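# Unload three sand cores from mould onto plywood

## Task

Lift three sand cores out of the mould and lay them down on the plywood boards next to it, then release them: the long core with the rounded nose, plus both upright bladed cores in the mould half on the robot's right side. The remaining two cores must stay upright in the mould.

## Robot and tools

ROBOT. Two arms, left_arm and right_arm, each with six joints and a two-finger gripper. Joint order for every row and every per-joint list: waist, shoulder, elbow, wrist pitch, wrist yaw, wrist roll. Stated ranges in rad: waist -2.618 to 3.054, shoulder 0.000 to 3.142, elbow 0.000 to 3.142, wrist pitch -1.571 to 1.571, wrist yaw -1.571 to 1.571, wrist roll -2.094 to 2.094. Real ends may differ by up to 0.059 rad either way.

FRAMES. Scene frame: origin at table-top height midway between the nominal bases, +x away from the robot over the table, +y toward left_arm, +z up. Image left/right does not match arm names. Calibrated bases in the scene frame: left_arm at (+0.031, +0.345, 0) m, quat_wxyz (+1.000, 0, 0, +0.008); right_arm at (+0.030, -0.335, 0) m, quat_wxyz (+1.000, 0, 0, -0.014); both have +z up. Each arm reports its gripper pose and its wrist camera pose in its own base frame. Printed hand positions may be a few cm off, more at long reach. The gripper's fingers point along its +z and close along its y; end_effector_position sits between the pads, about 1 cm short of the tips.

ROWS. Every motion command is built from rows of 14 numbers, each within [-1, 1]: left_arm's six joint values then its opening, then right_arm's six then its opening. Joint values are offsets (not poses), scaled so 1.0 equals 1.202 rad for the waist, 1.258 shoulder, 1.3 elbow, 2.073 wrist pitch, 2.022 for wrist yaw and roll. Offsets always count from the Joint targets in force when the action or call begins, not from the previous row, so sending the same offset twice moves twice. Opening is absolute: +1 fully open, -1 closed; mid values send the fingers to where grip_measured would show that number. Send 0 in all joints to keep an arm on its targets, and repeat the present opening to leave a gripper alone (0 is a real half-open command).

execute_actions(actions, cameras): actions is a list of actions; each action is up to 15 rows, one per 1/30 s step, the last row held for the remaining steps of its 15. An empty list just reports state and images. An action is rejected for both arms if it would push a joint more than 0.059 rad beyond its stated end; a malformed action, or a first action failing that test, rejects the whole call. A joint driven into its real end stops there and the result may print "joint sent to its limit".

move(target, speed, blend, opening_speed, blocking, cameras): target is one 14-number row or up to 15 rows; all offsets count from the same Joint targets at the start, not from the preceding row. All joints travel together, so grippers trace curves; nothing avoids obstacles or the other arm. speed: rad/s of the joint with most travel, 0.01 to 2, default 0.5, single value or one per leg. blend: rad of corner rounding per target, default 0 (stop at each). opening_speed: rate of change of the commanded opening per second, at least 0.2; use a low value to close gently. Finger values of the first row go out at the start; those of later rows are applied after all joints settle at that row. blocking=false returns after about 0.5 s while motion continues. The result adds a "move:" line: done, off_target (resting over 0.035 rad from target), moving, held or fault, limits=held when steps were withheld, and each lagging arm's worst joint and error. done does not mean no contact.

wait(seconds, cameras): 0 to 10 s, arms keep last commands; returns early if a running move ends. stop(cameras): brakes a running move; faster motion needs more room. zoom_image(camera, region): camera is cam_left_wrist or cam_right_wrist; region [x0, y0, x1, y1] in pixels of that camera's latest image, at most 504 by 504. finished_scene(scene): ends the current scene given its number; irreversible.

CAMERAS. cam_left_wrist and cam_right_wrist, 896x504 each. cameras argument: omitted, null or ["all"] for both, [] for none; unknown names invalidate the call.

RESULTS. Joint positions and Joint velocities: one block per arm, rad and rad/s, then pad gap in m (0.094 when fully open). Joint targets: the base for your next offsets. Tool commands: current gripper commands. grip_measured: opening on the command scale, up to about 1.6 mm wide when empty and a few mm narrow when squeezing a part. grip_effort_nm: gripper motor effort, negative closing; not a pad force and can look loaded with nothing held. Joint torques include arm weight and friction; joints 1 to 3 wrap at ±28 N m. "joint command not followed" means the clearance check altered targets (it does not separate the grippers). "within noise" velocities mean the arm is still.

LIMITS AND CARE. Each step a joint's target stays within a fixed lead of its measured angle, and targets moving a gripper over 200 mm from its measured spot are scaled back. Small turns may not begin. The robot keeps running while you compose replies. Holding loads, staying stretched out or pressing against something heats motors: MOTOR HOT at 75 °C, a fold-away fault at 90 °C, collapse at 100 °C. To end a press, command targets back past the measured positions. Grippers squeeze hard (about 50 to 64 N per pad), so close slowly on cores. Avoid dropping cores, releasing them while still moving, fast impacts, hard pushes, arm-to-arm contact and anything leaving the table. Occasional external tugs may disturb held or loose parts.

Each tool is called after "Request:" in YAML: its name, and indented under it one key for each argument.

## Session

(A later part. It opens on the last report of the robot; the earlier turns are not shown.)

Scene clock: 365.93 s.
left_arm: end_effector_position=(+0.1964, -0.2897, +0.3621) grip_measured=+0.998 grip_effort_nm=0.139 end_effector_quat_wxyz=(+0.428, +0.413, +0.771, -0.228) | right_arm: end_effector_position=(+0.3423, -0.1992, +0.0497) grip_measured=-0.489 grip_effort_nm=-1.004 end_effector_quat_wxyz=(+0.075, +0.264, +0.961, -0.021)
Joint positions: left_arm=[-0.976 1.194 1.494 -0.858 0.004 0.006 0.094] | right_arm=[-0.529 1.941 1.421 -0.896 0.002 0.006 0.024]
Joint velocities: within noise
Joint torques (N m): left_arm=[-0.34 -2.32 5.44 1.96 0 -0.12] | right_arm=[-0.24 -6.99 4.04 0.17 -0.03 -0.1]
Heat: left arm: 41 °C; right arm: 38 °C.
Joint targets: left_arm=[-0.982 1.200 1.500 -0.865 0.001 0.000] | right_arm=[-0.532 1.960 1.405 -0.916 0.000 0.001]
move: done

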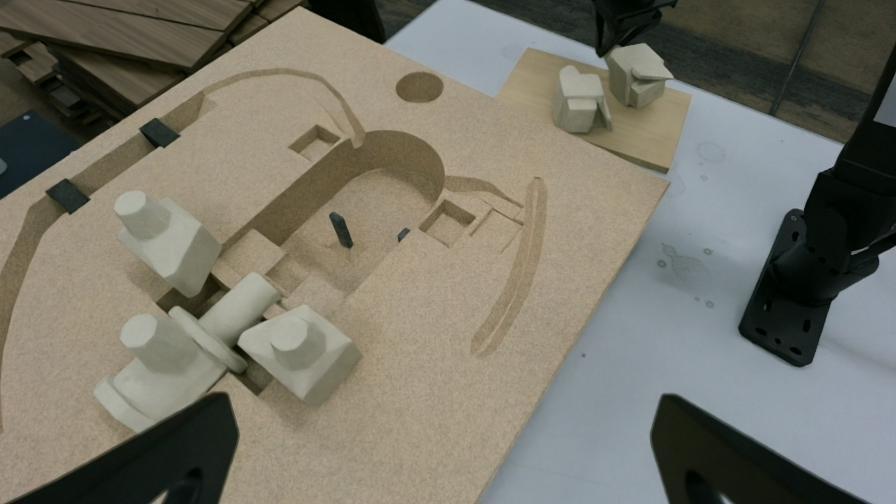

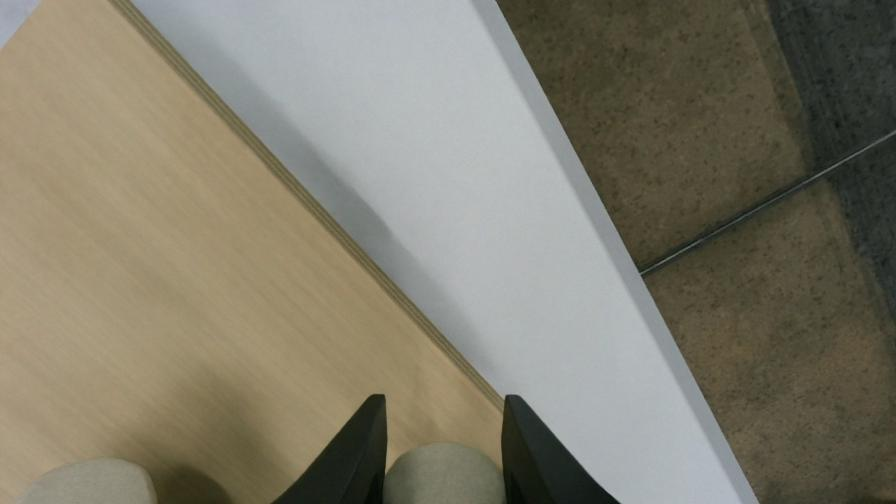

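Request:
move:
  target: [0,0,0,0,0,0,1,0,-0.004,0.006,0,0,0,0.8]
  opening_speed: 0.25

Request:
zoom_image:
  camera: "cam_left_wrist"
  region: [480, 0, 780, 200]

Scene clock: 375.80 s.
left_arm: end_effector_position=(+0.1964, -0.2897, +0.3621) grip_measured=+0.998 grip_effort_nm=0.139 end_effector_quat_wxyz=(+0.428, +0.413, +0.771, -0.228) | right_arm: end_effector_position=(+0.3409, -0.1985, +0.0495) grip_measured=+0.797 grip_effort_nm=0.178 end_effector_quat_wxyz=(+0.071, +0.264, +0.962, -0.020)
Joint positions: left_arm=[-0.976 1.194 1.494 -0.858 0.004 0.006 0.094] | right_arm=[-0.529 1.941 1.421 -0.903 0.002 0.006 0.084]
Joint velocities: within noise
Joint torques (N m): left_arm=[-0.39 -2.26 5.46 1.96 -0.02 -0.11] | right_arm=[-0.23 -7.38 4.6 0.23 -0.03 -0.1]
Heat: left arm: 41 °C; right arm: 38 °C.
Joint targets: left_arm=[-0.982 1.200 1.500 -0.865 0.001 0.000] | right_arm=[-0.532 1.955 1.413 -0.917 0.000 0.001]
move: done

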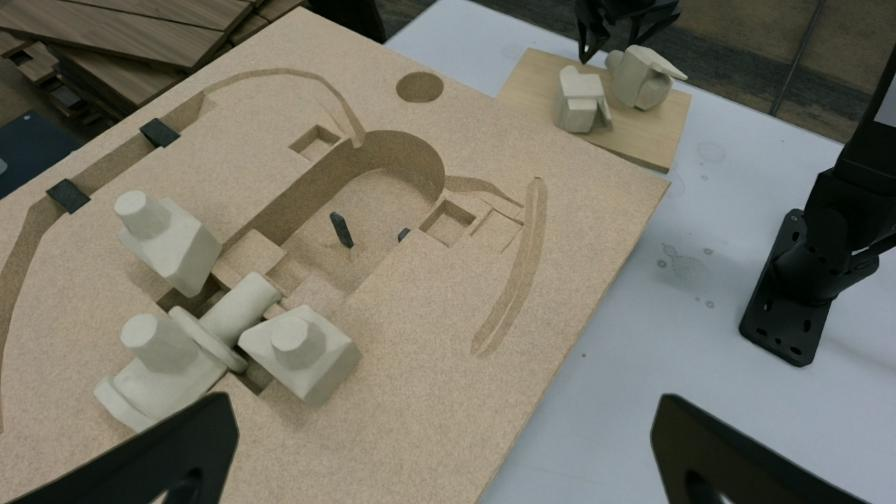

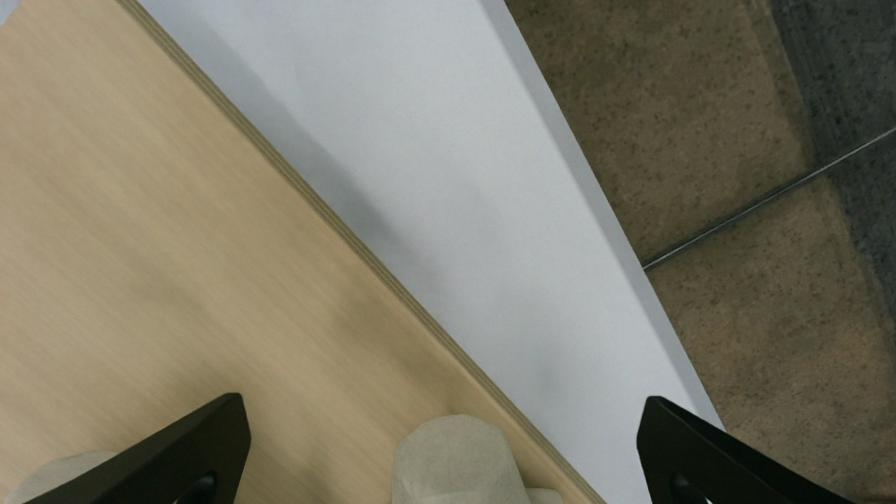

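Scaled by 1.680.

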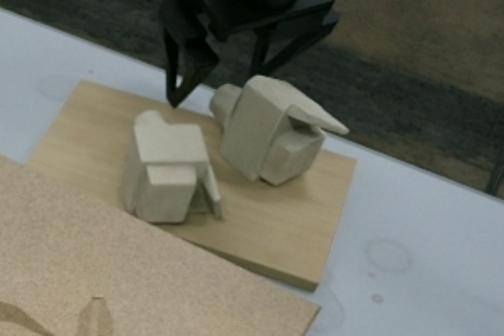

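Request:
zoom_image:
  camera: "cam_left_wrist"
  region: [60, 170, 400, 440]

Scaled by 1.482.

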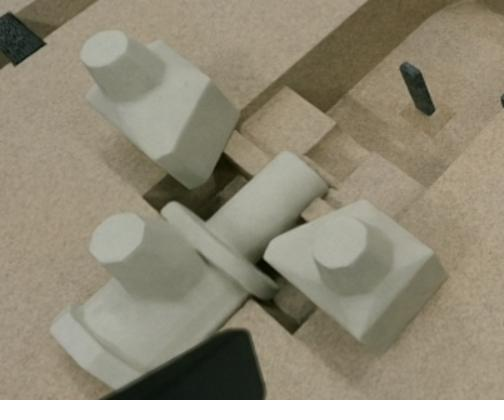

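Request:
move:
  target:
    - [0.45,0,0,0,0,0,1,0,-0.282,0.0285,-0.1365,0,0,1]
    - [0.514,0.7508,0.6146,-0.1879,0.2468,0.3734,1,0,-0.5,0.1,-0.1365,0,0,1]
  speed: 0.6
  blend: 0.1

Scene clock: 410.17 s.
left_arm: end_effector_position=(+0.4343, -0.2564, +0.2328) grip_measured=+0.998 grip_effort_nm=0.139 end_effector_quat_wxyz=(+0.265, +0.549, +0.771, -0.184) | right_arm: end_effector_position=(+0.2791, -0.1624, +0.2669) grip_measured=+0.997 grip_effort_nm=0.178 end_effector_quat_wxyz=(+0.267, +0.254, +0.927, -0.072)
Joint positions: left_arm=[-0.372 2.132 2.275 -1.244 0.479 0.748 0.094] | right_arm=[-0.529 1.342 1.517 -1.186 0.002 0.006 0.094]
Joint velocities: within noise
Joint torques (N m): left_arm=[0.59 -9.25 6.79 1.16 0.53 0.03] | right_arm=[-0.24 -5.18 7.5 0.84 -0.03 -0.1]
Heat: left arm: 40 °C; right arm: 37 °C.
Joint targets: left_arm=[-0.364 2.145 2.299 -1.255 0.500 0.755] | right_arm=[-0.532 1.325 1.543 -1.199 0.000 0.001]
move: done

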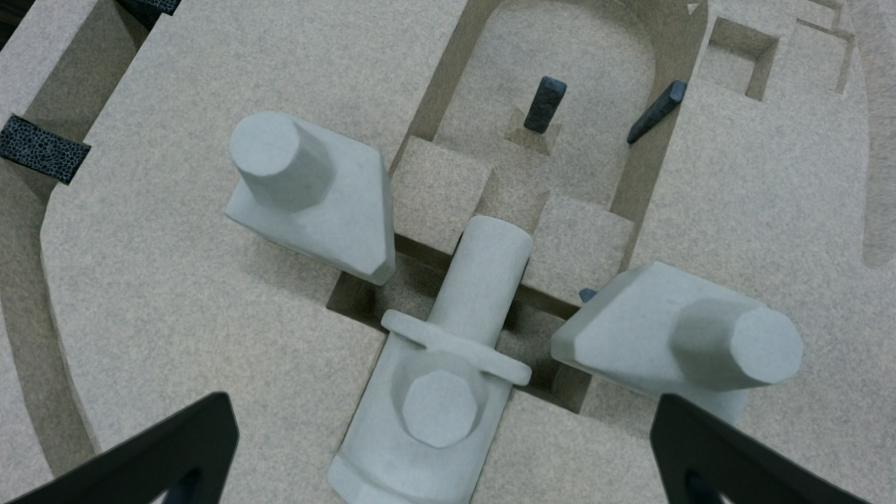

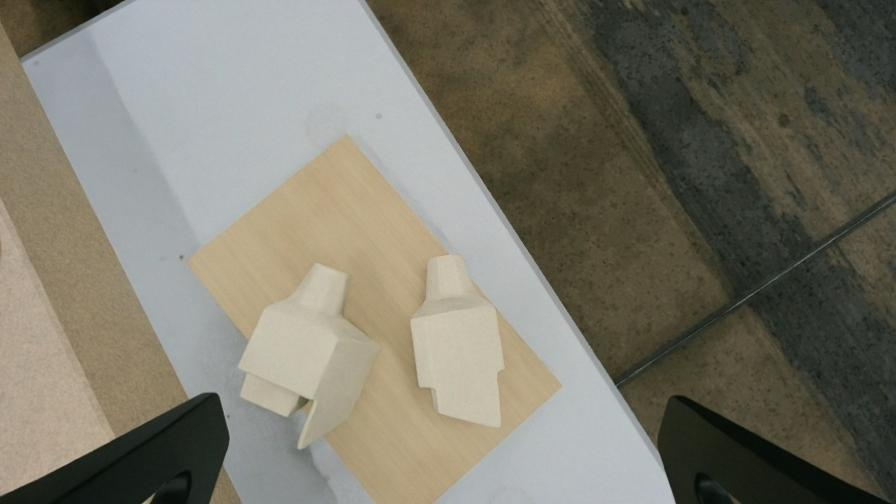

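Request:
move:
  target: [-0.006,-0.048,-0.253,0.135,0,0,1, 0,0,0,0,0,0,1]
  speed: 0.25
  cameras: ["cam_left_wrist"]

Scene clock: 435.87 s.
left_arm: end_effector_position=(+0.4432, -0.2602, +0.1564) grip_measured=+0.998 grip_effort_nm=0.134 end_effector_quat_wxyz=(+0.248, +0.548, +0.776, -0.189) | right_arm: end_effector_position=(+0.2789, -0.1623, +0.2667) grip_measured=+0.997 grip_effort_nm=0.178 end_effector_quat_wxyz=(+0.266, +0.254, +0.927, -0.072)
Joint positions: left_arm=[-0.372 2.132 1.977 -0.983 0.481 0.749 0.094] | right_arm=[-0.529 1.342 1.517 -1.187 0.002 0.006 0.094]
Joint velocities: within noise
Joint torques (N m): left_arm=[0.03 -14.09 4.56 1.31 0.51 0.01] | right_arm=[-0.23 -5.16 7.47 0.85 -0.03 -0.11]
Heat: left arm: 38 °C; right arm: 37 °C.
Joint targets: left_arm=[-0.371 2.084 1.970 -0.975 0.500 0.755] | right_arm=[-0.532 1.325 1.543 -1.199 0.000 0.001]
move: off_target (left_arm); left_arm: the shoulder is farthest, 0.048 rad from its target
Images, in order (width x height): cam_left_wrist 896x504.

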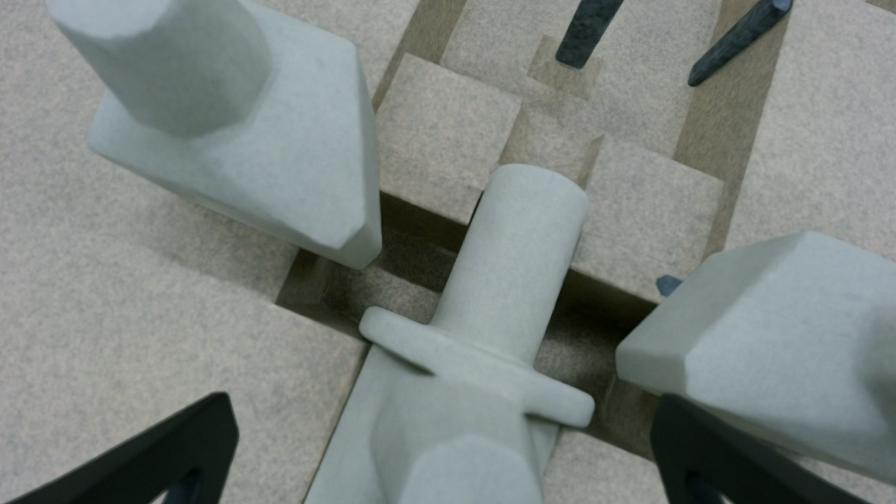

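Request:
move:
  target: [0,-0.01,0.07,-0.035,0,0,1, 0,0,0,0,0,0,1]
  speed: 0.3
  cameras: ["cam_left_wrist"]

Scene clock: 451.00 s.
left_arm: end_effector_position=(+0.4421, -0.2598, +0.1830) grip_measured=+0.998 grip_effort_nm=0.139 end_effector_quat_wxyz=(+0.262, +0.549, +0.772, -0.186) | right_arm: end_effector_position=(+0.2789, -0.1622, +0.2667) grip_measured=+0.997 grip_effort_nm=0.178 end_effector_quat_wxyz=(+0.266, +0.254, +0.927, -0.072)
Joint positions: left_arm=[-0.372 2.111 2.039 -1.036 0.481 0.749 0.094] | right_arm=[-0.529 1.342 1.517 -1.187 0.002 0.006 0.094]
Joint velocities: within noise
Joint torques (N m): left_arm=[0.05 -13.12 6.94 1.16 0.5 0.02] | right_arm=[-0.21 -5.16 7.47 0.84 -0.03 -0.1]
Heat: left arm: 45 °C; right arm: 37 °C.
Joint targets: left_arm=[-0.371 2.072 2.061 -1.047 0.499 0.755] | right_arm=[-0.532 1.325 1.543 -1.199 0.000 0.001]
move: off_target (left_arm); left_arm: the shoulder is farthest, 0.040 rad from its target
Images, in order (width x height): cam_left_wrist 896x504.

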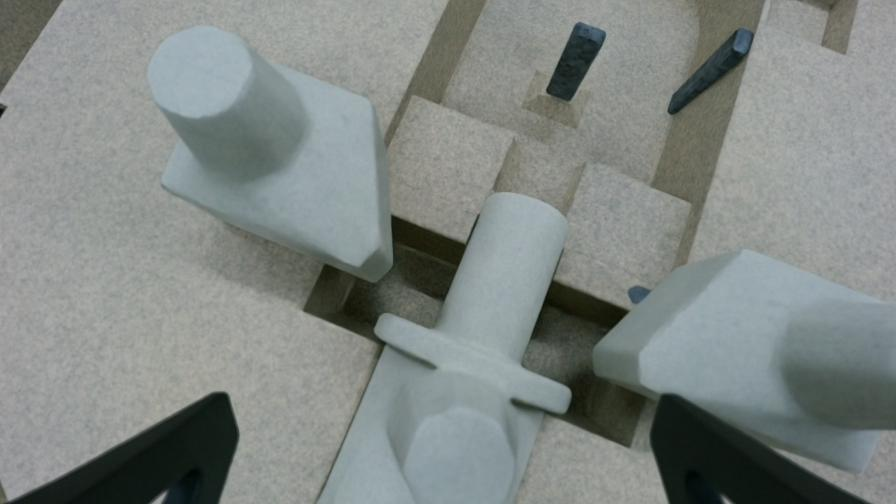

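Request:
move:
  target: [-0.004,0,-0.05,0.03,0,0,1, 0,0,0,0,0,0,1]
  speed: 0.3
  cameras: []

Request:
move:
  target: [0,0,0,0,0,0,-1, 0,0,0,0,0,0,1]
  opening_speed: 0.6
  cameras: ["cam_left_wrist"]

Scene clock: 456.97 s.
left_arm: end_effector_position=(+0.4447, -0.2608, +0.1749) grip_measured=+0.998 grip_effort_nm=0.139 end_effector_quat_wxyz=(+0.265, +0.549, +0.771, -0.185) | right_arm: end_effector_position=(+0.2789, -0.1622, +0.2667) grip_measured=+0.997 grip_effort_nm=0.178 end_effector_quat_wxyz=(+0.266, +0.254, +0.927, -0.072)
Joint positions: left_arm=[-0.372 2.111 2.004 -0.994 0.481 0.749 0.094] | right_arm=[-0.529 1.342 1.517 -1.187 0.002 0.006 0.094]
Joint velocities: within noise
Joint torques (N m): left_arm=[-0.28 -13.31 4.55 1.37 0.51 -0.01] | right_arm=[-0.23 -5.18 7.5 0.85 -0.03 -0.1]
Heat: left arm: 47 °C; right arm: 38 °C.
Joint targets: left_arm=[-0.376 2.072 1.996 -0.985 0.499 0.755] | right_arm=[-0.532 1.325 1.543 -1.199 0.000 0.001]
move: off_target (left_arm); left_arm: the shoulder is farthest, 0.039 rad from its target
No camera images: "cameras" was empty.

Scene clock: 460.50 s.
left_arm: end_effector_position=(+0.4441, -0.2651, +0.1791) grip_measured=-0.986 grip_effort_nm=-0.740 end_effector_quat_wxyz=(+0.273, +0.551, +0.764, -0.196) | right_arm: end_effector_position=(+0.2788, -0.1622, +0.2666) grip_measured=+0.997 grip_effort_nm=0.173 end_effector_quat_wxyz=(+0.266, +0.254, +0.927, -0.072)
Joint positions: left_arm=[-0.372 2.109 2.004 -0.983 0.507 0.749 0.001] | right_arm=[-0.529 1.342 1.517 -1.188 0.002 0.006 0.094]
Joint velocities: left_arm=[0.012 -0.022 0.002 -0.183 -0.022 -0.081 0] | right_arm=[within noise]
Joint torques (N m): left_arm=[-0.2 -13.01 4.51 1.28 0.23 0.01] | right_arm=[-0.23 -5.19 7.47 0.85 -0.02 -0.1]
Heat: left arm: 48 °C; right arm: 38 °C.
Joint targets: left_arm=[-0.376 2.072 1.996 -0.985 0.499 0.755] | right_arm=[-0.532 1.325 1.543 -1.199 0.000 0.001]
move: off_target (left_arm); left_arm: the shoulder is farthest, 0.037 rad from its target
Images, in order (width x height): cam_left_wrist 896x504.

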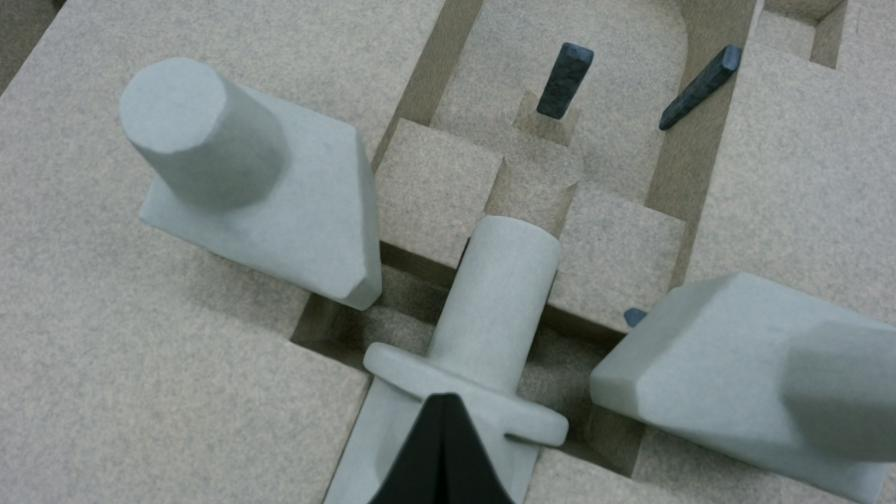

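Request:
move:
  target: [0,0,0,0,0,0,1, 0,0,0,0,0,0,1]
  opening_speed: 2
  cameras: ["cam_left_wrist"]

Scene clock: 463.93 s.
left_arm: end_effector_position=(+0.4455, -0.2637, +0.1784) grip_measured=+0.998 grip_effort_nm=0.144 end_effector_quat_wxyz=(+0.273, +0.550, +0.766, -0.190) | right_arm: end_effector_position=(+0.2788, -0.1622, +0.2666) grip_measured=+0.997 grip_effort_nm=0.173 end_effector_quat_wxyz=(+0.266, +0.254, +0.927, -0.072)
Joint positions: left_arm=[-0.372 2.109 2.004 -0.981 0.496 0.75 0.094] | right_arm=[-0.529 1.342 1.517 -1.188 0.002 0.006 0.094]
Joint velocities: within noise
Joint torques (N m): left_arm=[-0.2 -13.12 4.57 1.27 0.33 -0.01] | right_arm=[-0.24 -5.18 7.46 0.85 -0.03 -0.1]
Heat: left arm: 47 °C; right arm: 38 °C.
Joint targets: left_arm=[-0.376 2.072 1.996 -0.985 0.499 0.755] | right_arm=[-0.532 1.325 1.543 -1.199 0.000 0.001]
move: off_target (left_arm); left_arm: the shoulder is farthest, 0.037 rad from its target
Images, in order (width x height): cam_left_wrist 896x504.

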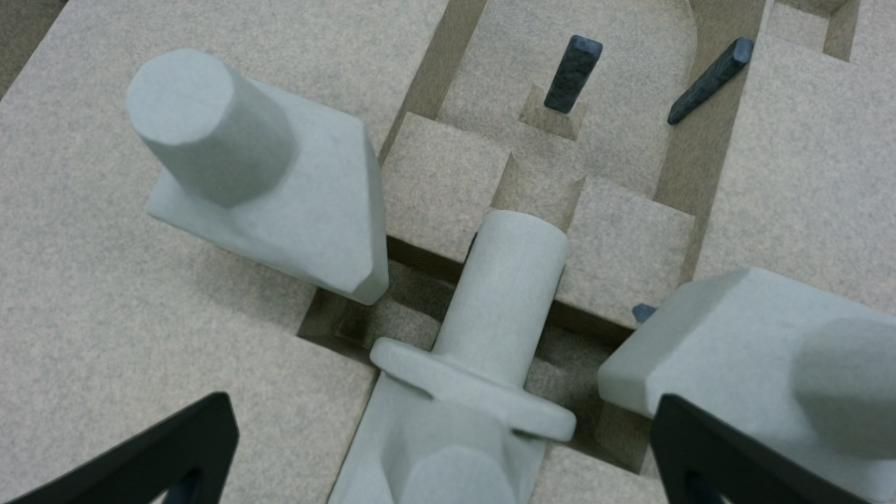

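Request:
move:
  target: [0.008,-0.041,-0.123,0.047,0,0,1, 0,0,0,0,0,0,1]
  speed: 0.25
  cameras: ["cam_left_wrist"]

Scene clock: 471.40 s.
left_arm: end_effector_position=(+0.4327, -0.2586, +0.1507) grip_measured=+0.998 grip_effort_nm=0.139 end_effector_quat_wxyz=(+0.258, +0.549, +0.771, -0.194) | right_arm: end_effector_position=(+0.2788, -0.1622, +0.2666) grip_measured=+0.997 grip_effort_nm=0.173 end_effector_quat_wxyz=(+0.266, +0.254, +0.927, -0.072)
Joint positions: left_arm=[-0.372 2.068 1.845 -0.896 0.495 0.75 0.094] | right_arm=[-0.529 1.342 1.517 -1.188 0.002 0.006 0.094]
Joint velocities: within noise
Joint torques (N m): left_arm=[0.57 -13.61 4.45 1.34 0.37 0] | right_arm=[-0.23 -5.18 7.47 0.86 -0.03 -0.1]
Heat: left arm: 46 °C; right arm: 38 °C.
Joint targets: left_arm=[-0.366 2.020 1.836 -0.888 0.500 0.755] | right_arm=[-0.532 1.325 1.543 -1.199 0.000 0.001]
move: off_target (left_arm); left_arm: the shoulder is farthest, 0.048 rad from its target
Images, in order (width x height): cam_left_wrist 896x504.

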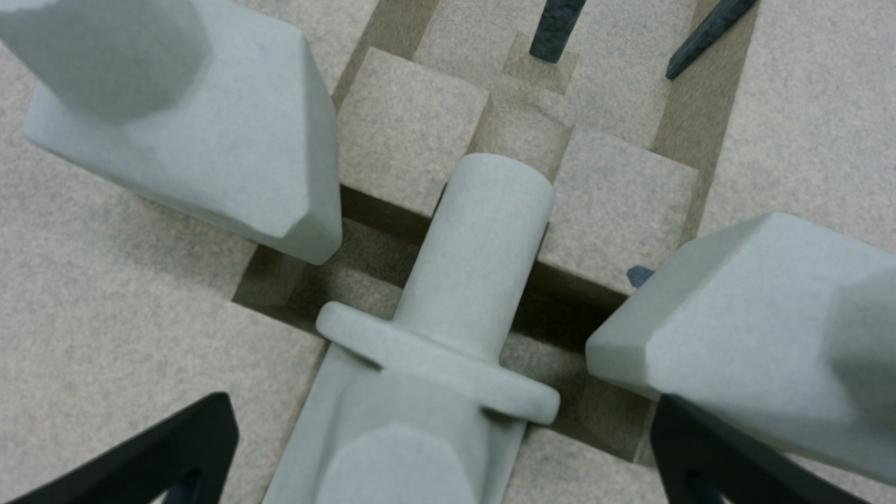

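Request:
move:
  target: [-0.021,0,0,0,0,0,1, 0,0,0,0,0,0,1]
  speed: 0.2
  cameras: ["cam_left_wrist"]

Request:
move:
  target: [0,0,0,0,0,0,-1, 0,0,0,0,0,0,1]
  opening_speed: 0.6
  cameras: ["cam_left_wrist"]

Scene clock: 477.17 s.
left_arm: end_effector_position=(+0.4299, -0.2636, +0.1508) grip_measured=+0.998 grip_effort_nm=0.139 end_effector_quat_wxyz=(+0.257, +0.554, +0.768, -0.195) | right_arm: end_effector_position=(+0.2788, -0.1622, +0.2666) grip_measured=+0.997 grip_effort_nm=0.178 end_effector_quat_wxyz=(+0.266, +0.254, +0.927, -0.072)
Joint positions: left_arm=[-0.383 2.068 1.845 -0.896 0.495 0.75 0.094] | right_arm=[-0.529 1.342 1.517 -1.188 0.002 0.006 0.094]
Joint velocities: within noise
Joint torques (N m): left_arm=[-0.51 -13.7 4.36 1.35 0.35 0.03] | right_arm=[-0.24 -5.18 7.49 0.86 -0.03 -0.1]
Heat: left arm: 45 °C; right arm: 38 °C.
Joint targets: left_arm=[-0.391 2.020 1.836 -0.888 0.500 0.755] | right_arm=[-0.532 1.325 1.543 -1.199 0.000 0.001]
move: off_target (left_arm); left_arm: the shoulder is farthest, 0.048 rad from its target
Images, in order (width x height): cam_left_wrist 896x504.

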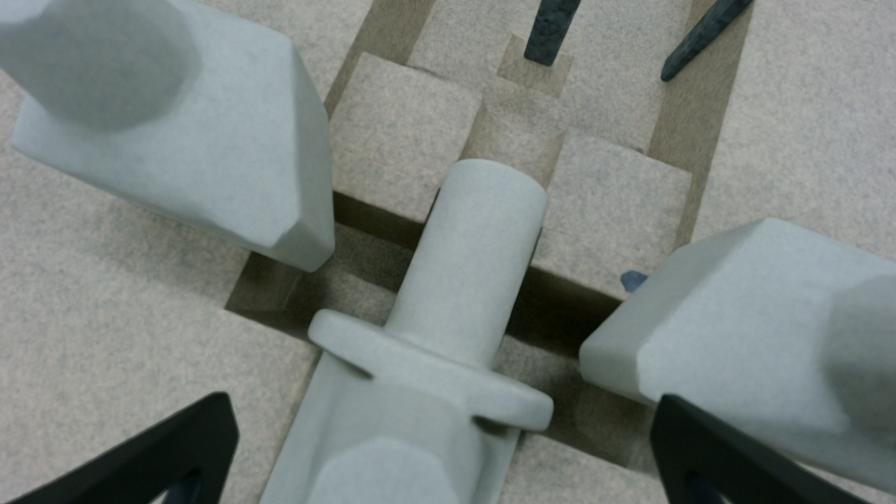

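Scene clock: 480.70 s.
left_arm: end_effector_position=(+0.4377, -0.2618, +0.1514) grip_measured=-0.266 grip_effort_nm=-0.994 end_effector_quat_wxyz=(+0.268, +0.554, +0.768, -0.178) | right_arm: end_effector_position=(+0.2788, -0.1622, +0.2666) grip_measured=+0.997 grip_effort_nm=0.173 end_effector_quat_wxyz=(+0.266, +0.254, +0.927, -0.072)
Joint positions: left_arm=[-0.383 2.068 1.845 -0.869 0.466 0.751 0.035] | right_arm=[-0.529 1.342 1.517 -1.188 0.002 0.006 0.094]
Joint velocities: within noise
Joint torques (N m): left_arm=[-0.5 -13.61 4.51 1.11 0.69 -0.02] | right_arm=[-0.23 -5.19 7.46 0.86 -0.02 -0.1]
Heat: left arm: 44 °C; right arm: 38 °C.
Joint targets: left_arm=[-0.391 2.020 1.836 -0.888 0.500 0.755] | right_arm=[-0.532 1.325 1.543 -1.199 0.000 0.001]
move: off_target (left_arm); left_arm: the shoulder is farthest, 0.048 rad from its target
Images, in order (width x height): cam_left_wrist 896x504.

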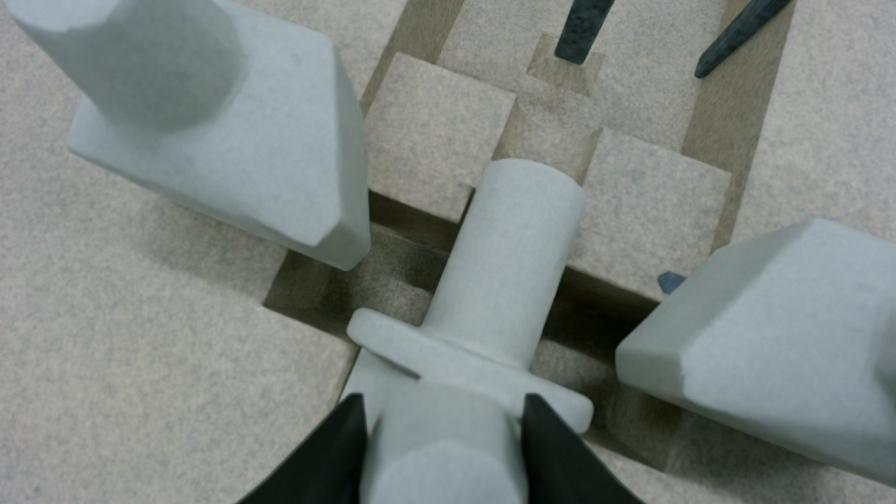

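Request:
move:
  target:
    - [0,0.021,0.157,-0.073,0,0,-1, 0,0,0,0,0,0,1]
    - [0,0.064,0.434,-0.22,0,0,-1, 0,0,0,0,0,0,1]
  speed: 0.3
  blend: 0.05
  cameras: ["cam_left_wrist"]

Scene clock: 490.27 s.
left_arm: end_effector_position=(+0.4113, -0.2469, +0.2518) grip_measured=-0.266 grip_effort_nm=-0.994 end_effector_quat_wxyz=(+0.242, +0.555, +0.777, -0.171) | right_arm: end_effector_position=(+0.2787, -0.1621, +0.2666) grip_measured=+0.997 grip_effort_nm=0.178 end_effector_quat_wxyz=(+0.266, +0.255, +0.927, -0.072)
Joint positions: left_arm=[-0.383 2.108 2.352 -1.389 0.441 0.761 0.034] | right_arm=[-0.529 1.342 1.517 -1.188 0.002 0.006 0.094]
Joint velocities: within noise
Joint torques (N m): left_arm=[-0.59 -10.18 8.79 1.7 0.96 -0.12] | right_arm=[-0.23 -5.18 7.49 0.86 -0.03 -0.1]
Heat: left arm: 43 °C; right arm: 38 °C.
Joint targets: left_arm=[-0.391 2.101 2.400 -1.344 0.499 0.755] | right_arm=[-0.532 1.325 1.543 -1.200 0.000 0.001]
move: off_target (left_arm); left_arm: the wrist yaw is farthest, 0.059 rad from its target
Images, in order (width x height): cam_left_wrist 896x504.

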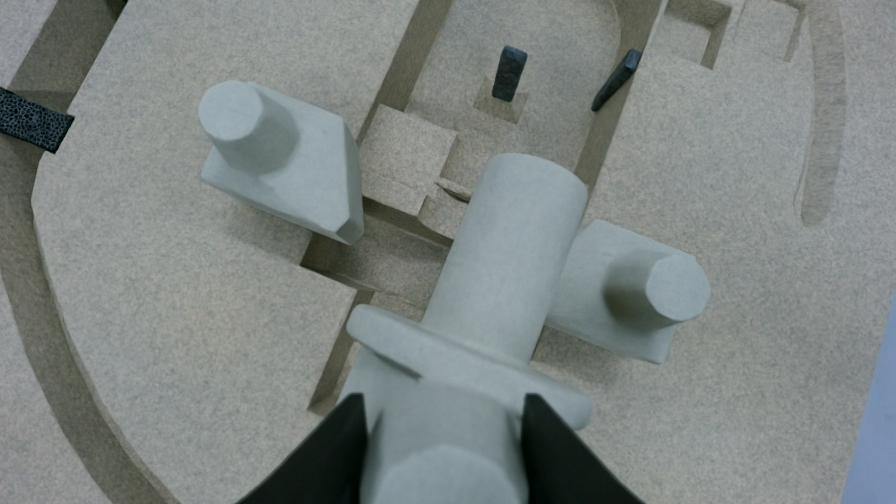

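Request:
move:
  target:
    - [0.25,-0.231,-0.296,0.06,0,0,-1, 0,0,0,0,0,0,1]
    - [0.499,-0.462,-0.592,0.094,0,0,-1, 0,0,0,0,0,0,1]
  speed: 0.6
  blend: 0.05
  cameras: ["cam_left_wrist"]

Scene clock: 502.47 s.
left_arm: end_effector_position=(+0.3636, +0.0009, +0.2399) grip_measured=-0.267 grip_effort_nm=-0.994 end_effector_quat_wxyz=(+0.273, +0.303, +0.908, -0.096) | right_arm: end_effector_position=(+0.2787, -0.1621, +0.2666) grip_measured=+0.997 grip_effort_nm=0.173 end_effector_quat_wxyz=(+0.266, +0.255, +0.927, -0.072)
Joint positions: left_arm=[0.209 1.579 1.62 -1.206 0.437 0.761 0.034] | right_arm=[-0.529 1.342 1.517 -1.188 0.002 0.006 0.094]
Joint velocities: within noise
Joint torques (N m): left_arm=[0.1 -10.35 5.78 1.78 1.03 -0.13] | right_arm=[-0.21 -5.18 7.46 0.86 -0.03 -0.1]
Heat: left arm: 41 °C; right arm: 38 °C.
Joint targets: left_arm=[0.208 1.520 1.631 -1.149 0.500 0.755] | right_arm=[-0.532 1.325 1.543 -1.200 0.000 0.001]
move: off_target (left_arm); left_arm: the wrist yaw is farthest, 0.062 rad from its target
Images, in order (width x height): cam_left_wrist 896x504.

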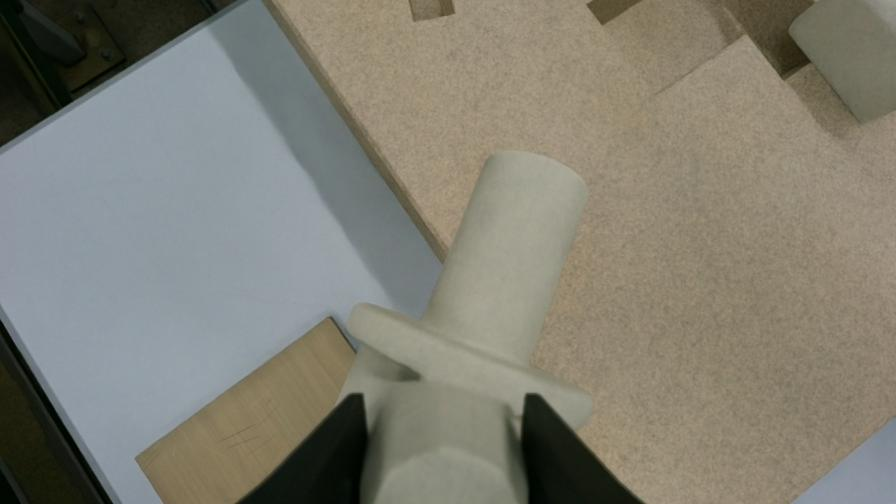

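Request:
move:
  target:
    - [0.31,-0.08,-0.1,0.03,0,0,-1, 0,0,0,0,0,0,1]
    - [0.483,-0.27,-0.62,0.217,0,0,-1, 0,0,0,0,0,0,1]
  speed: 0.5
  blend: 0.05
  cameras: ["cam_left_wrist"]

Scene clock: 521.57 s.
left_arm: end_effector_position=(+0.2440, +0.1360, +0.1117) grip_measured=-0.267 grip_effort_nm=-0.994 end_effector_quat_wxyz=(+0.290, +0.034, +0.956, -0.018) | right_arm: end_effector_position=(+0.2787, -0.1621, +0.2666) grip_measured=+0.997 grip_effort_nm=0.178 end_effector_quat_wxyz=(+0.266, +0.255, +0.927, -0.072)
Joint positions: left_arm=[0.782 1.221 0.813 -0.759 0.443 0.761 0.034] | right_arm=[-0.529 1.342 1.517 -1.188 0.002 0.006 0.094]
Joint velocities: within noise
Joint torques (N m): left_arm=[0.61 -6.11 5.98 1.82 0.93 -0.14] | right_arm=[-0.24 -5.19 7.47 0.85 -0.03 -0.1]
Heat: left arm: 42 °C; right arm: 38 °C.
Joint targets: left_arm=[0.789 1.180 0.825 -0.699 0.500 0.755] | right_arm=[-0.532 1.325 1.543 -1.199 0.000 0.001]
move: off_target (left_arm); left_arm: the wrist pitch is farthest, 0.059 rad from its target
Images, in order (width x height): cam_left_wrist 896x504.

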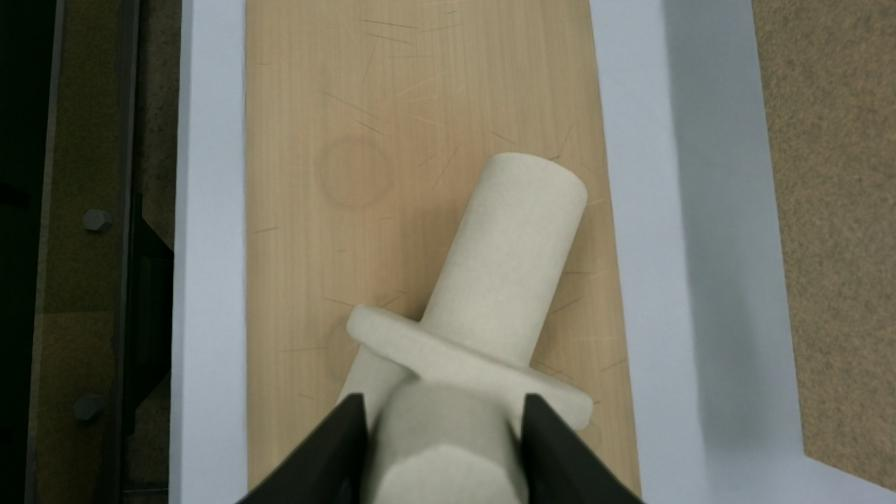

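Request:
move:
  target: [0,0.044,-0.131,0.12,0,0,-1, 0,0,0,0,0,0,1]
  speed: 0.2
  cameras: ["cam_left_wrist"]

Scene clock: 525.60 s.
left_arm: end_effector_position=(+0.2729, +0.1330, +0.1120) grip_measured=-0.270 grip_effort_nm=-1.004 end_effector_quat_wxyz=(+0.388, +0.061, +0.920, -0.016) | right_arm: end_effector_position=(+0.2787, -0.1621, +0.2666) grip_measured=+0.997 grip_effort_nm=0.178 end_effector_quat_wxyz=(+0.266, +0.255, +0.927, -0.072)
Joint positions: left_arm=[0.782 1.209 0.688 -0.476 0.588 0.736 0.034] | right_arm=[-0.529 1.342 1.517 -1.188 0.002 0.006 0.094]
Joint velocities: within noise
Joint torques (N m): left_arm=[0.62 -1.22 2.4 1.72 -0.68 0.16] | right_arm=[-0.24 -5.18 7.49 0.86 -0.02 -0.11]
Heat: left arm: 40 °C; right arm: 38 °C.
Joint targets: left_arm=[0.789 1.235 0.654 -0.450 0.500 0.755] | right_arm=[-0.532 1.325 1.543 -1.199 0.000 0.001]
move: off_target (left_arm); left_arm: the wrist yaw is farthest, 0.088 rad from its target
Images, in order (width x height): cam_left_wrist 896x504.

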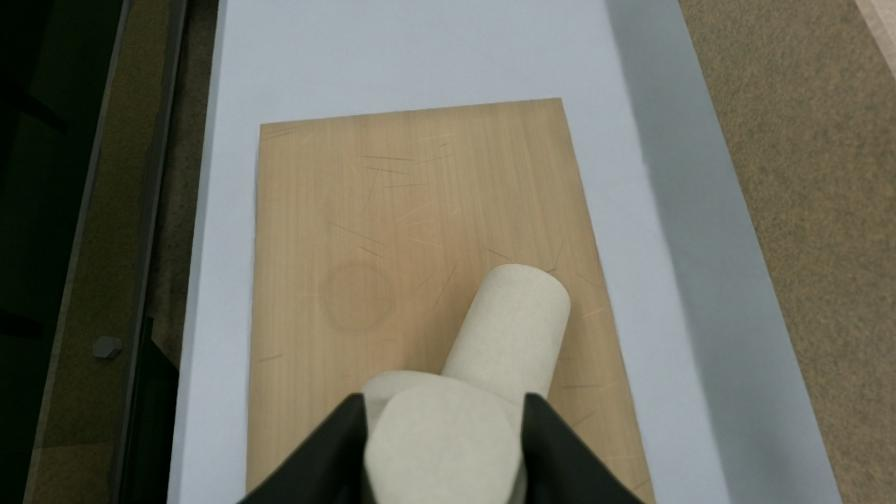

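Request:
move:
  target: [0,-0.036,0.03,-0.015,0,0,-1, 1.258,0,0,0.164,0,0,1]
  speed: 0.8

every number of target must lie in its column's range; nothing of the call was run
Scene clock: 532.67 s.
left_arm: end_effector_position=(+0.2729, +0.1330, +0.1120) grip_measured=-0.270 grip_effort_nm=-0.999 end_effector_quat_wxyz=(+0.388, +0.061, +0.920, -0.016) | right_arm: end_effector_position=(+0.2787, -0.1621, +0.2666) grip_measured=+0.997 grip_effort_nm=0.178 end_effector_quat_wxyz=(+0.266, +0.255, +0.927, -0.072)
Joint positions: left_arm=[0.782 1.209 0.688 -0.476 0.588 0.736 0.034] | right_arm=[-0.529 1.342 1.517 -1.188 0.002 0.006 0.094]
Joint velocities: within noise
Joint torques (N m): left_arm=[0.54 -1.18 2.47 1.73 -0.68 0.15] | right_arm=[-0.24 -5.19 7.49 0.85 -0.03 -0.1]
Heat: left arm: 38 °C; right arm: 38 °C.
Joint targets: left_arm=[0.789 1.235 0.654 -0.450 0.500 0.755] | right_arm=[-0.532 1.325 1.543 -1.199 0.000 0.001]
Tool commands: left_gripper/opening=-1.0 right_gripper/opening=+1.0

Request:
move:
  target: [0,-0.036,0.03,-0.015,0,0,-1, 1,0,0,0.164,0.13,0,1]
  speed: 0.8

Scene clock: 536.33 s.
left_arm: end_effector_position=(+0.2697, +0.1343, +0.1126) grip_measured=-0.270 grip_effort_nm=-0.989 end_effector_quat_wxyz=(+0.382, +0.058, +0.922, -0.008) | right_arm: end_effector_position=(+0.3224, +0.1985, +0.3202) grip_measured=+0.997 grip_effort_nm=0.173 end_effector_quat_wxyz=(+0.431, -0.242, +0.869, +0.029)
Joint positions: left_arm=[0.782 1.194 0.688 -0.49 0.567 0.736 0.034] | right_arm=[0.668 1.342 1.517 -0.879 0.254 0.006 0.094]
Joint velocities: within noise
Joint torques (N m): left_arm=[0.53 -3.11 5.63 1.54 -0.44 0.17] | right_arm=[0.23 -5.46 7.76 1.46 0.18 -0.1]
Heat: left arm: 38 °C; right arm: 38 °C.
Joint targets: left_arm=[0.789 1.190 0.693 -0.481 0.499 0.755] | right_arm=[0.670 1.325 1.543 -0.859 0.263 0.001]
move: off_target (left_arm); left_arm: the wrist yaw is farthest, 0.067 rad from its target

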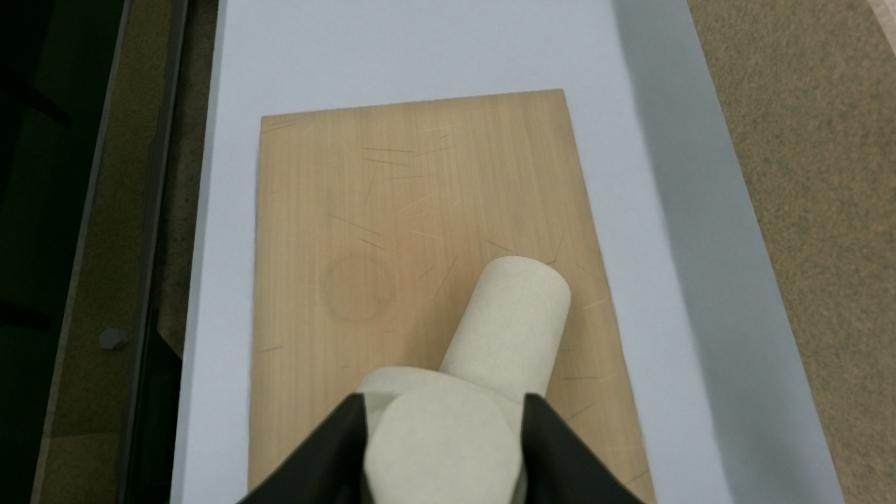

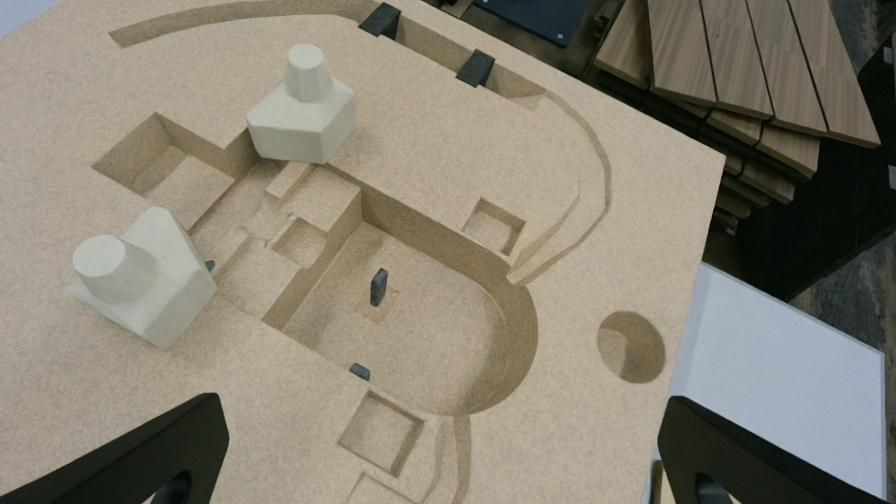

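Request:
move:
  target: [0,0,0,0,0,0,-1, 0.2,0,0,0.05,-0.28,0,1]
  speed: 0.8
  cameras: ["cam_right_wrist"]

Scene clock: 540.10 s.
left_arm: end_effector_position=(+0.2697, +0.1342, +0.1127) grip_measured=-0.270 grip_effort_nm=-0.999 end_effector_quat_wxyz=(+0.382, +0.058, +0.922, -0.008) | right_arm: end_effector_position=(+0.1988, +0.3393, +0.3412) grip_measured=+0.997 grip_effort_nm=0.173 end_effector_quat_wxyz=(+0.357, -0.442, +0.758, +0.319)
Joint positions: left_arm=[0.782 1.194 0.688 -0.49 0.567 0.736 0.034] | right_arm=[0.907 1.342 1.517 -0.776 -0.294 0.006 0.094]
Joint velocities: within noise
Joint torques (N m): left_arm=[0.55 -3.12 5.5 1.54 -0.43 0.15] | right_arm=[0.38 -5.55 7.86 1.56 -0.17 -0.1]
Heat: left arm: 38 °C; right arm: 39 °C.
Joint targets: left_arm=[0.789 1.190 0.693 -0.481 0.500 0.755] | right_arm=[0.911 1.325 1.543 -0.756 -0.303 0.001]
move: off_target (left_arm); left_arm: the wrist yaw is farthest, 0.068 rad from its target
Images, in order (width x height): cam_right_wrist 896x504.

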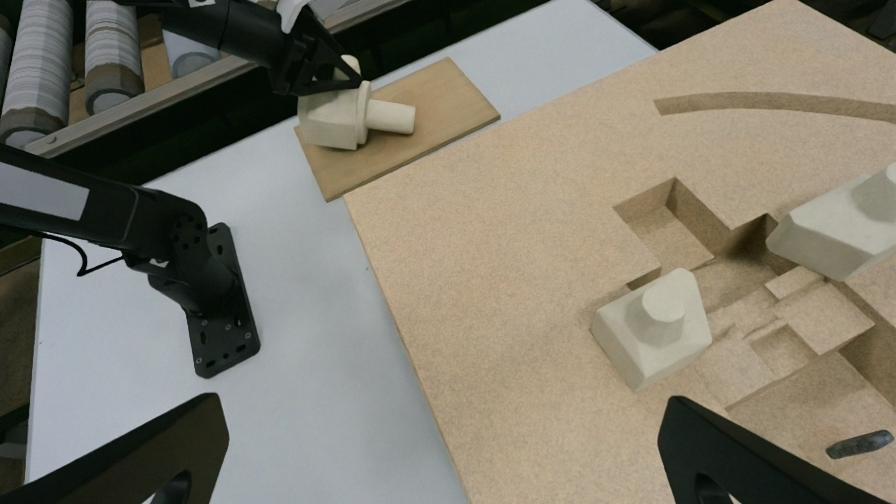

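Request:
zoom_image:
  camera: "cam_right_wrist"
  region: [260, 20, 510, 220]

Scaled by 2.016.

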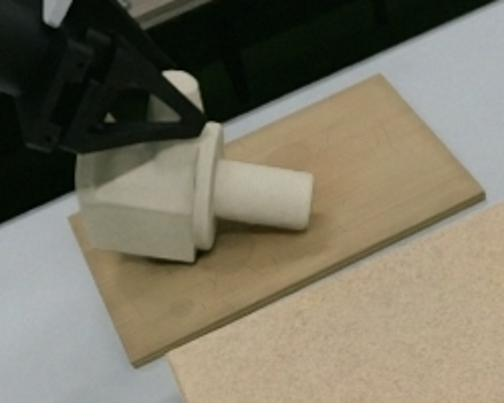

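Request:
move:
  target:
    - [0,-0.048,0.09,-0.048,0,0,-1, 0.2,0,0,0.05,-0.28,0,1]
    - [-0.091,0.095,0.163,-0.009,0,0,-1, 0.2,0,0,0.05,-0.28,0,1]
  speed: 0.3
  blend: 0.03
  cameras: ["cam_right_wrist"]

Request:
zoom_image:
  camera: "cam_right_wrist"
  region: [260, 20, 510, 220]

Scene clock: 554.40 s.
left_arm: end_effector_position=(+0.2929, +0.1402, +0.1169) grip_measured=-0.271 grip_effort_nm=-0.994 end_effector_quat_wxyz=(+0.333, +0.088, +0.939, +0.003) | right_arm: end_effector_position=(+0.0229, +0.3799, +0.3885) grip_measured=+0.997 grip_effort_nm=0.168 end_effector_quat_wxyz=(-0.196, +0.601, -0.543, -0.553)
Joint positions: left_arm=[0.685 1.321 0.849 -0.575 0.452 0.749 0.034] | right_arm=[1.146 1.342 1.517 -0.67 -0.857 0.006 0.094]
Joint velocities: within noise
Joint torques (N m): left_arm=[-0.36 -4.75 9.91 2.22 0.87 0.03] | right_arm=[0.46 -5.46 7.79 1.44 -0.31 -0.09]
Heat: left arm: 38 °C; right arm: 39 °C.
Joint targets: left_arm=[0.680 1.309 0.905 -0.500 0.500 0.755] | right_arm=[1.151 1.325 1.543 -0.652 -0.869 0.001]
move: off_target (left_arm); left_arm: the wrist pitch is farthest, 0.076 rad from its target
Images, in order (width x height): cam_right_wrist 896x504.

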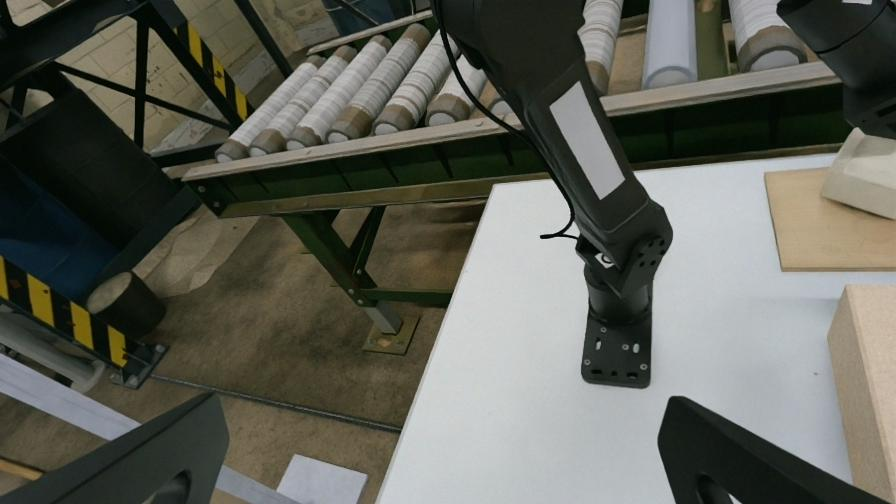

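Scaled by 2.016.

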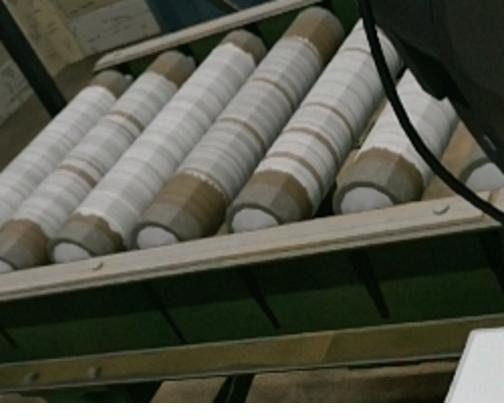

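Request:
move:
  target: [0,0.028,-0.07,0.035,0,0,-1, -0.2,0,0,-0.05,0.28,0,1]
  speed: 0.35
  cameras: ["cam_right_wrist","cam_left_wrist"]

Request:
zoom_image:
  camera: "cam_right_wrist"
  region: [260, 20, 510, 220]

Scene clock: 559.43 s.
left_arm: end_effector_position=(+0.3028, +0.1413, +0.1142) grip_measured=-0.271 grip_effort_nm=-1.004 end_effector_quat_wxyz=(+0.357, +0.097, +0.929, +0.005) | right_arm: end_effector_position=(+0.1964, +0.3455, +0.3484) grip_measured=+0.997 grip_effort_nm=0.168 end_effector_quat_wxyz=(+0.366, -0.447, +0.746, +0.331)
Joint positions: left_arm=[0.685 1.337 0.819 -0.484 0.487 0.749 0.034] | right_arm=[0.915 1.342 1.517 -0.742 -0.307 0.006 0.094]
Joint velocities: within noise
Joint torques (N m): left_arm=[-0.35 -3.48 4.72 2.07 0.44 0] | right_arm=[-0.39 -5.57 7.87 1.25 -0.08 -0.1]
Heat: left arm: 39 °C; right arm: 39 °C.
Joint targets: left_arm=[0.680 1.344 0.814 -0.428 0.500 0.755] | right_arm=[0.911 1.325 1.543 -0.756 -0.303 0.001]
move: off_target (left_arm); left_arm: the wrist pitch is farthest, 0.057 rad from its target

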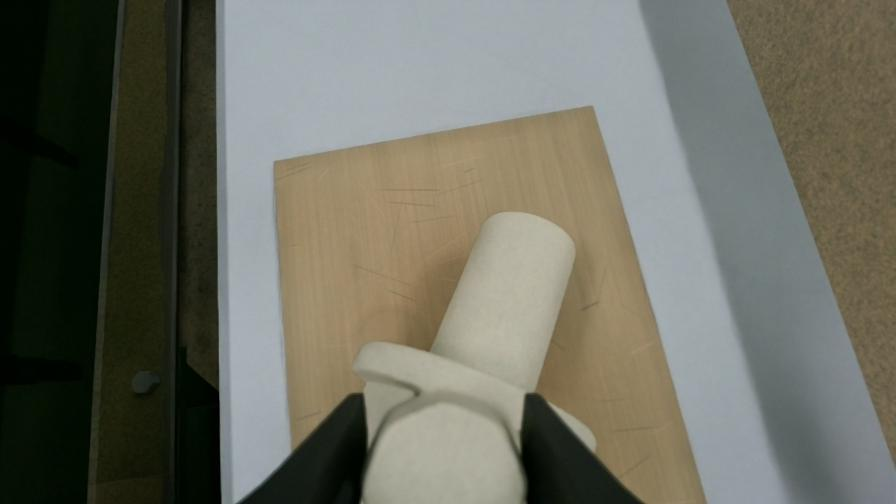

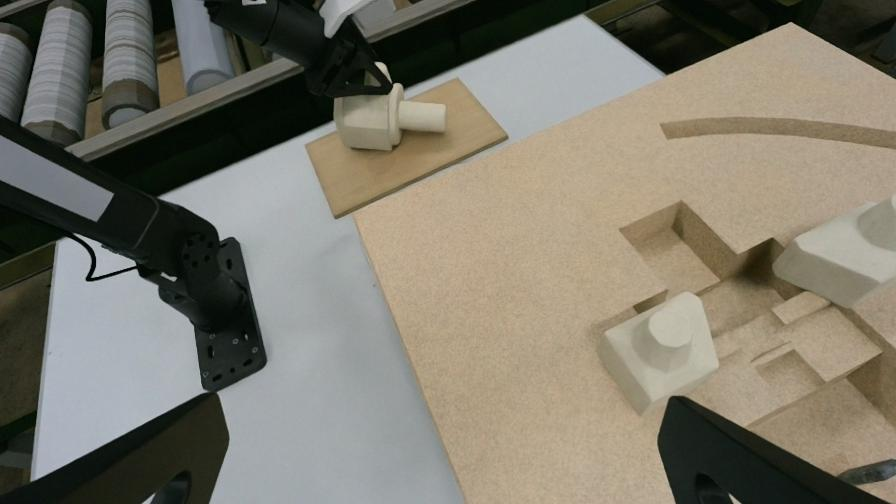

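Scaled by 2.016.

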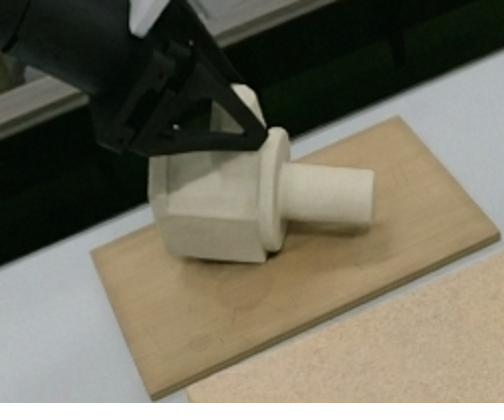

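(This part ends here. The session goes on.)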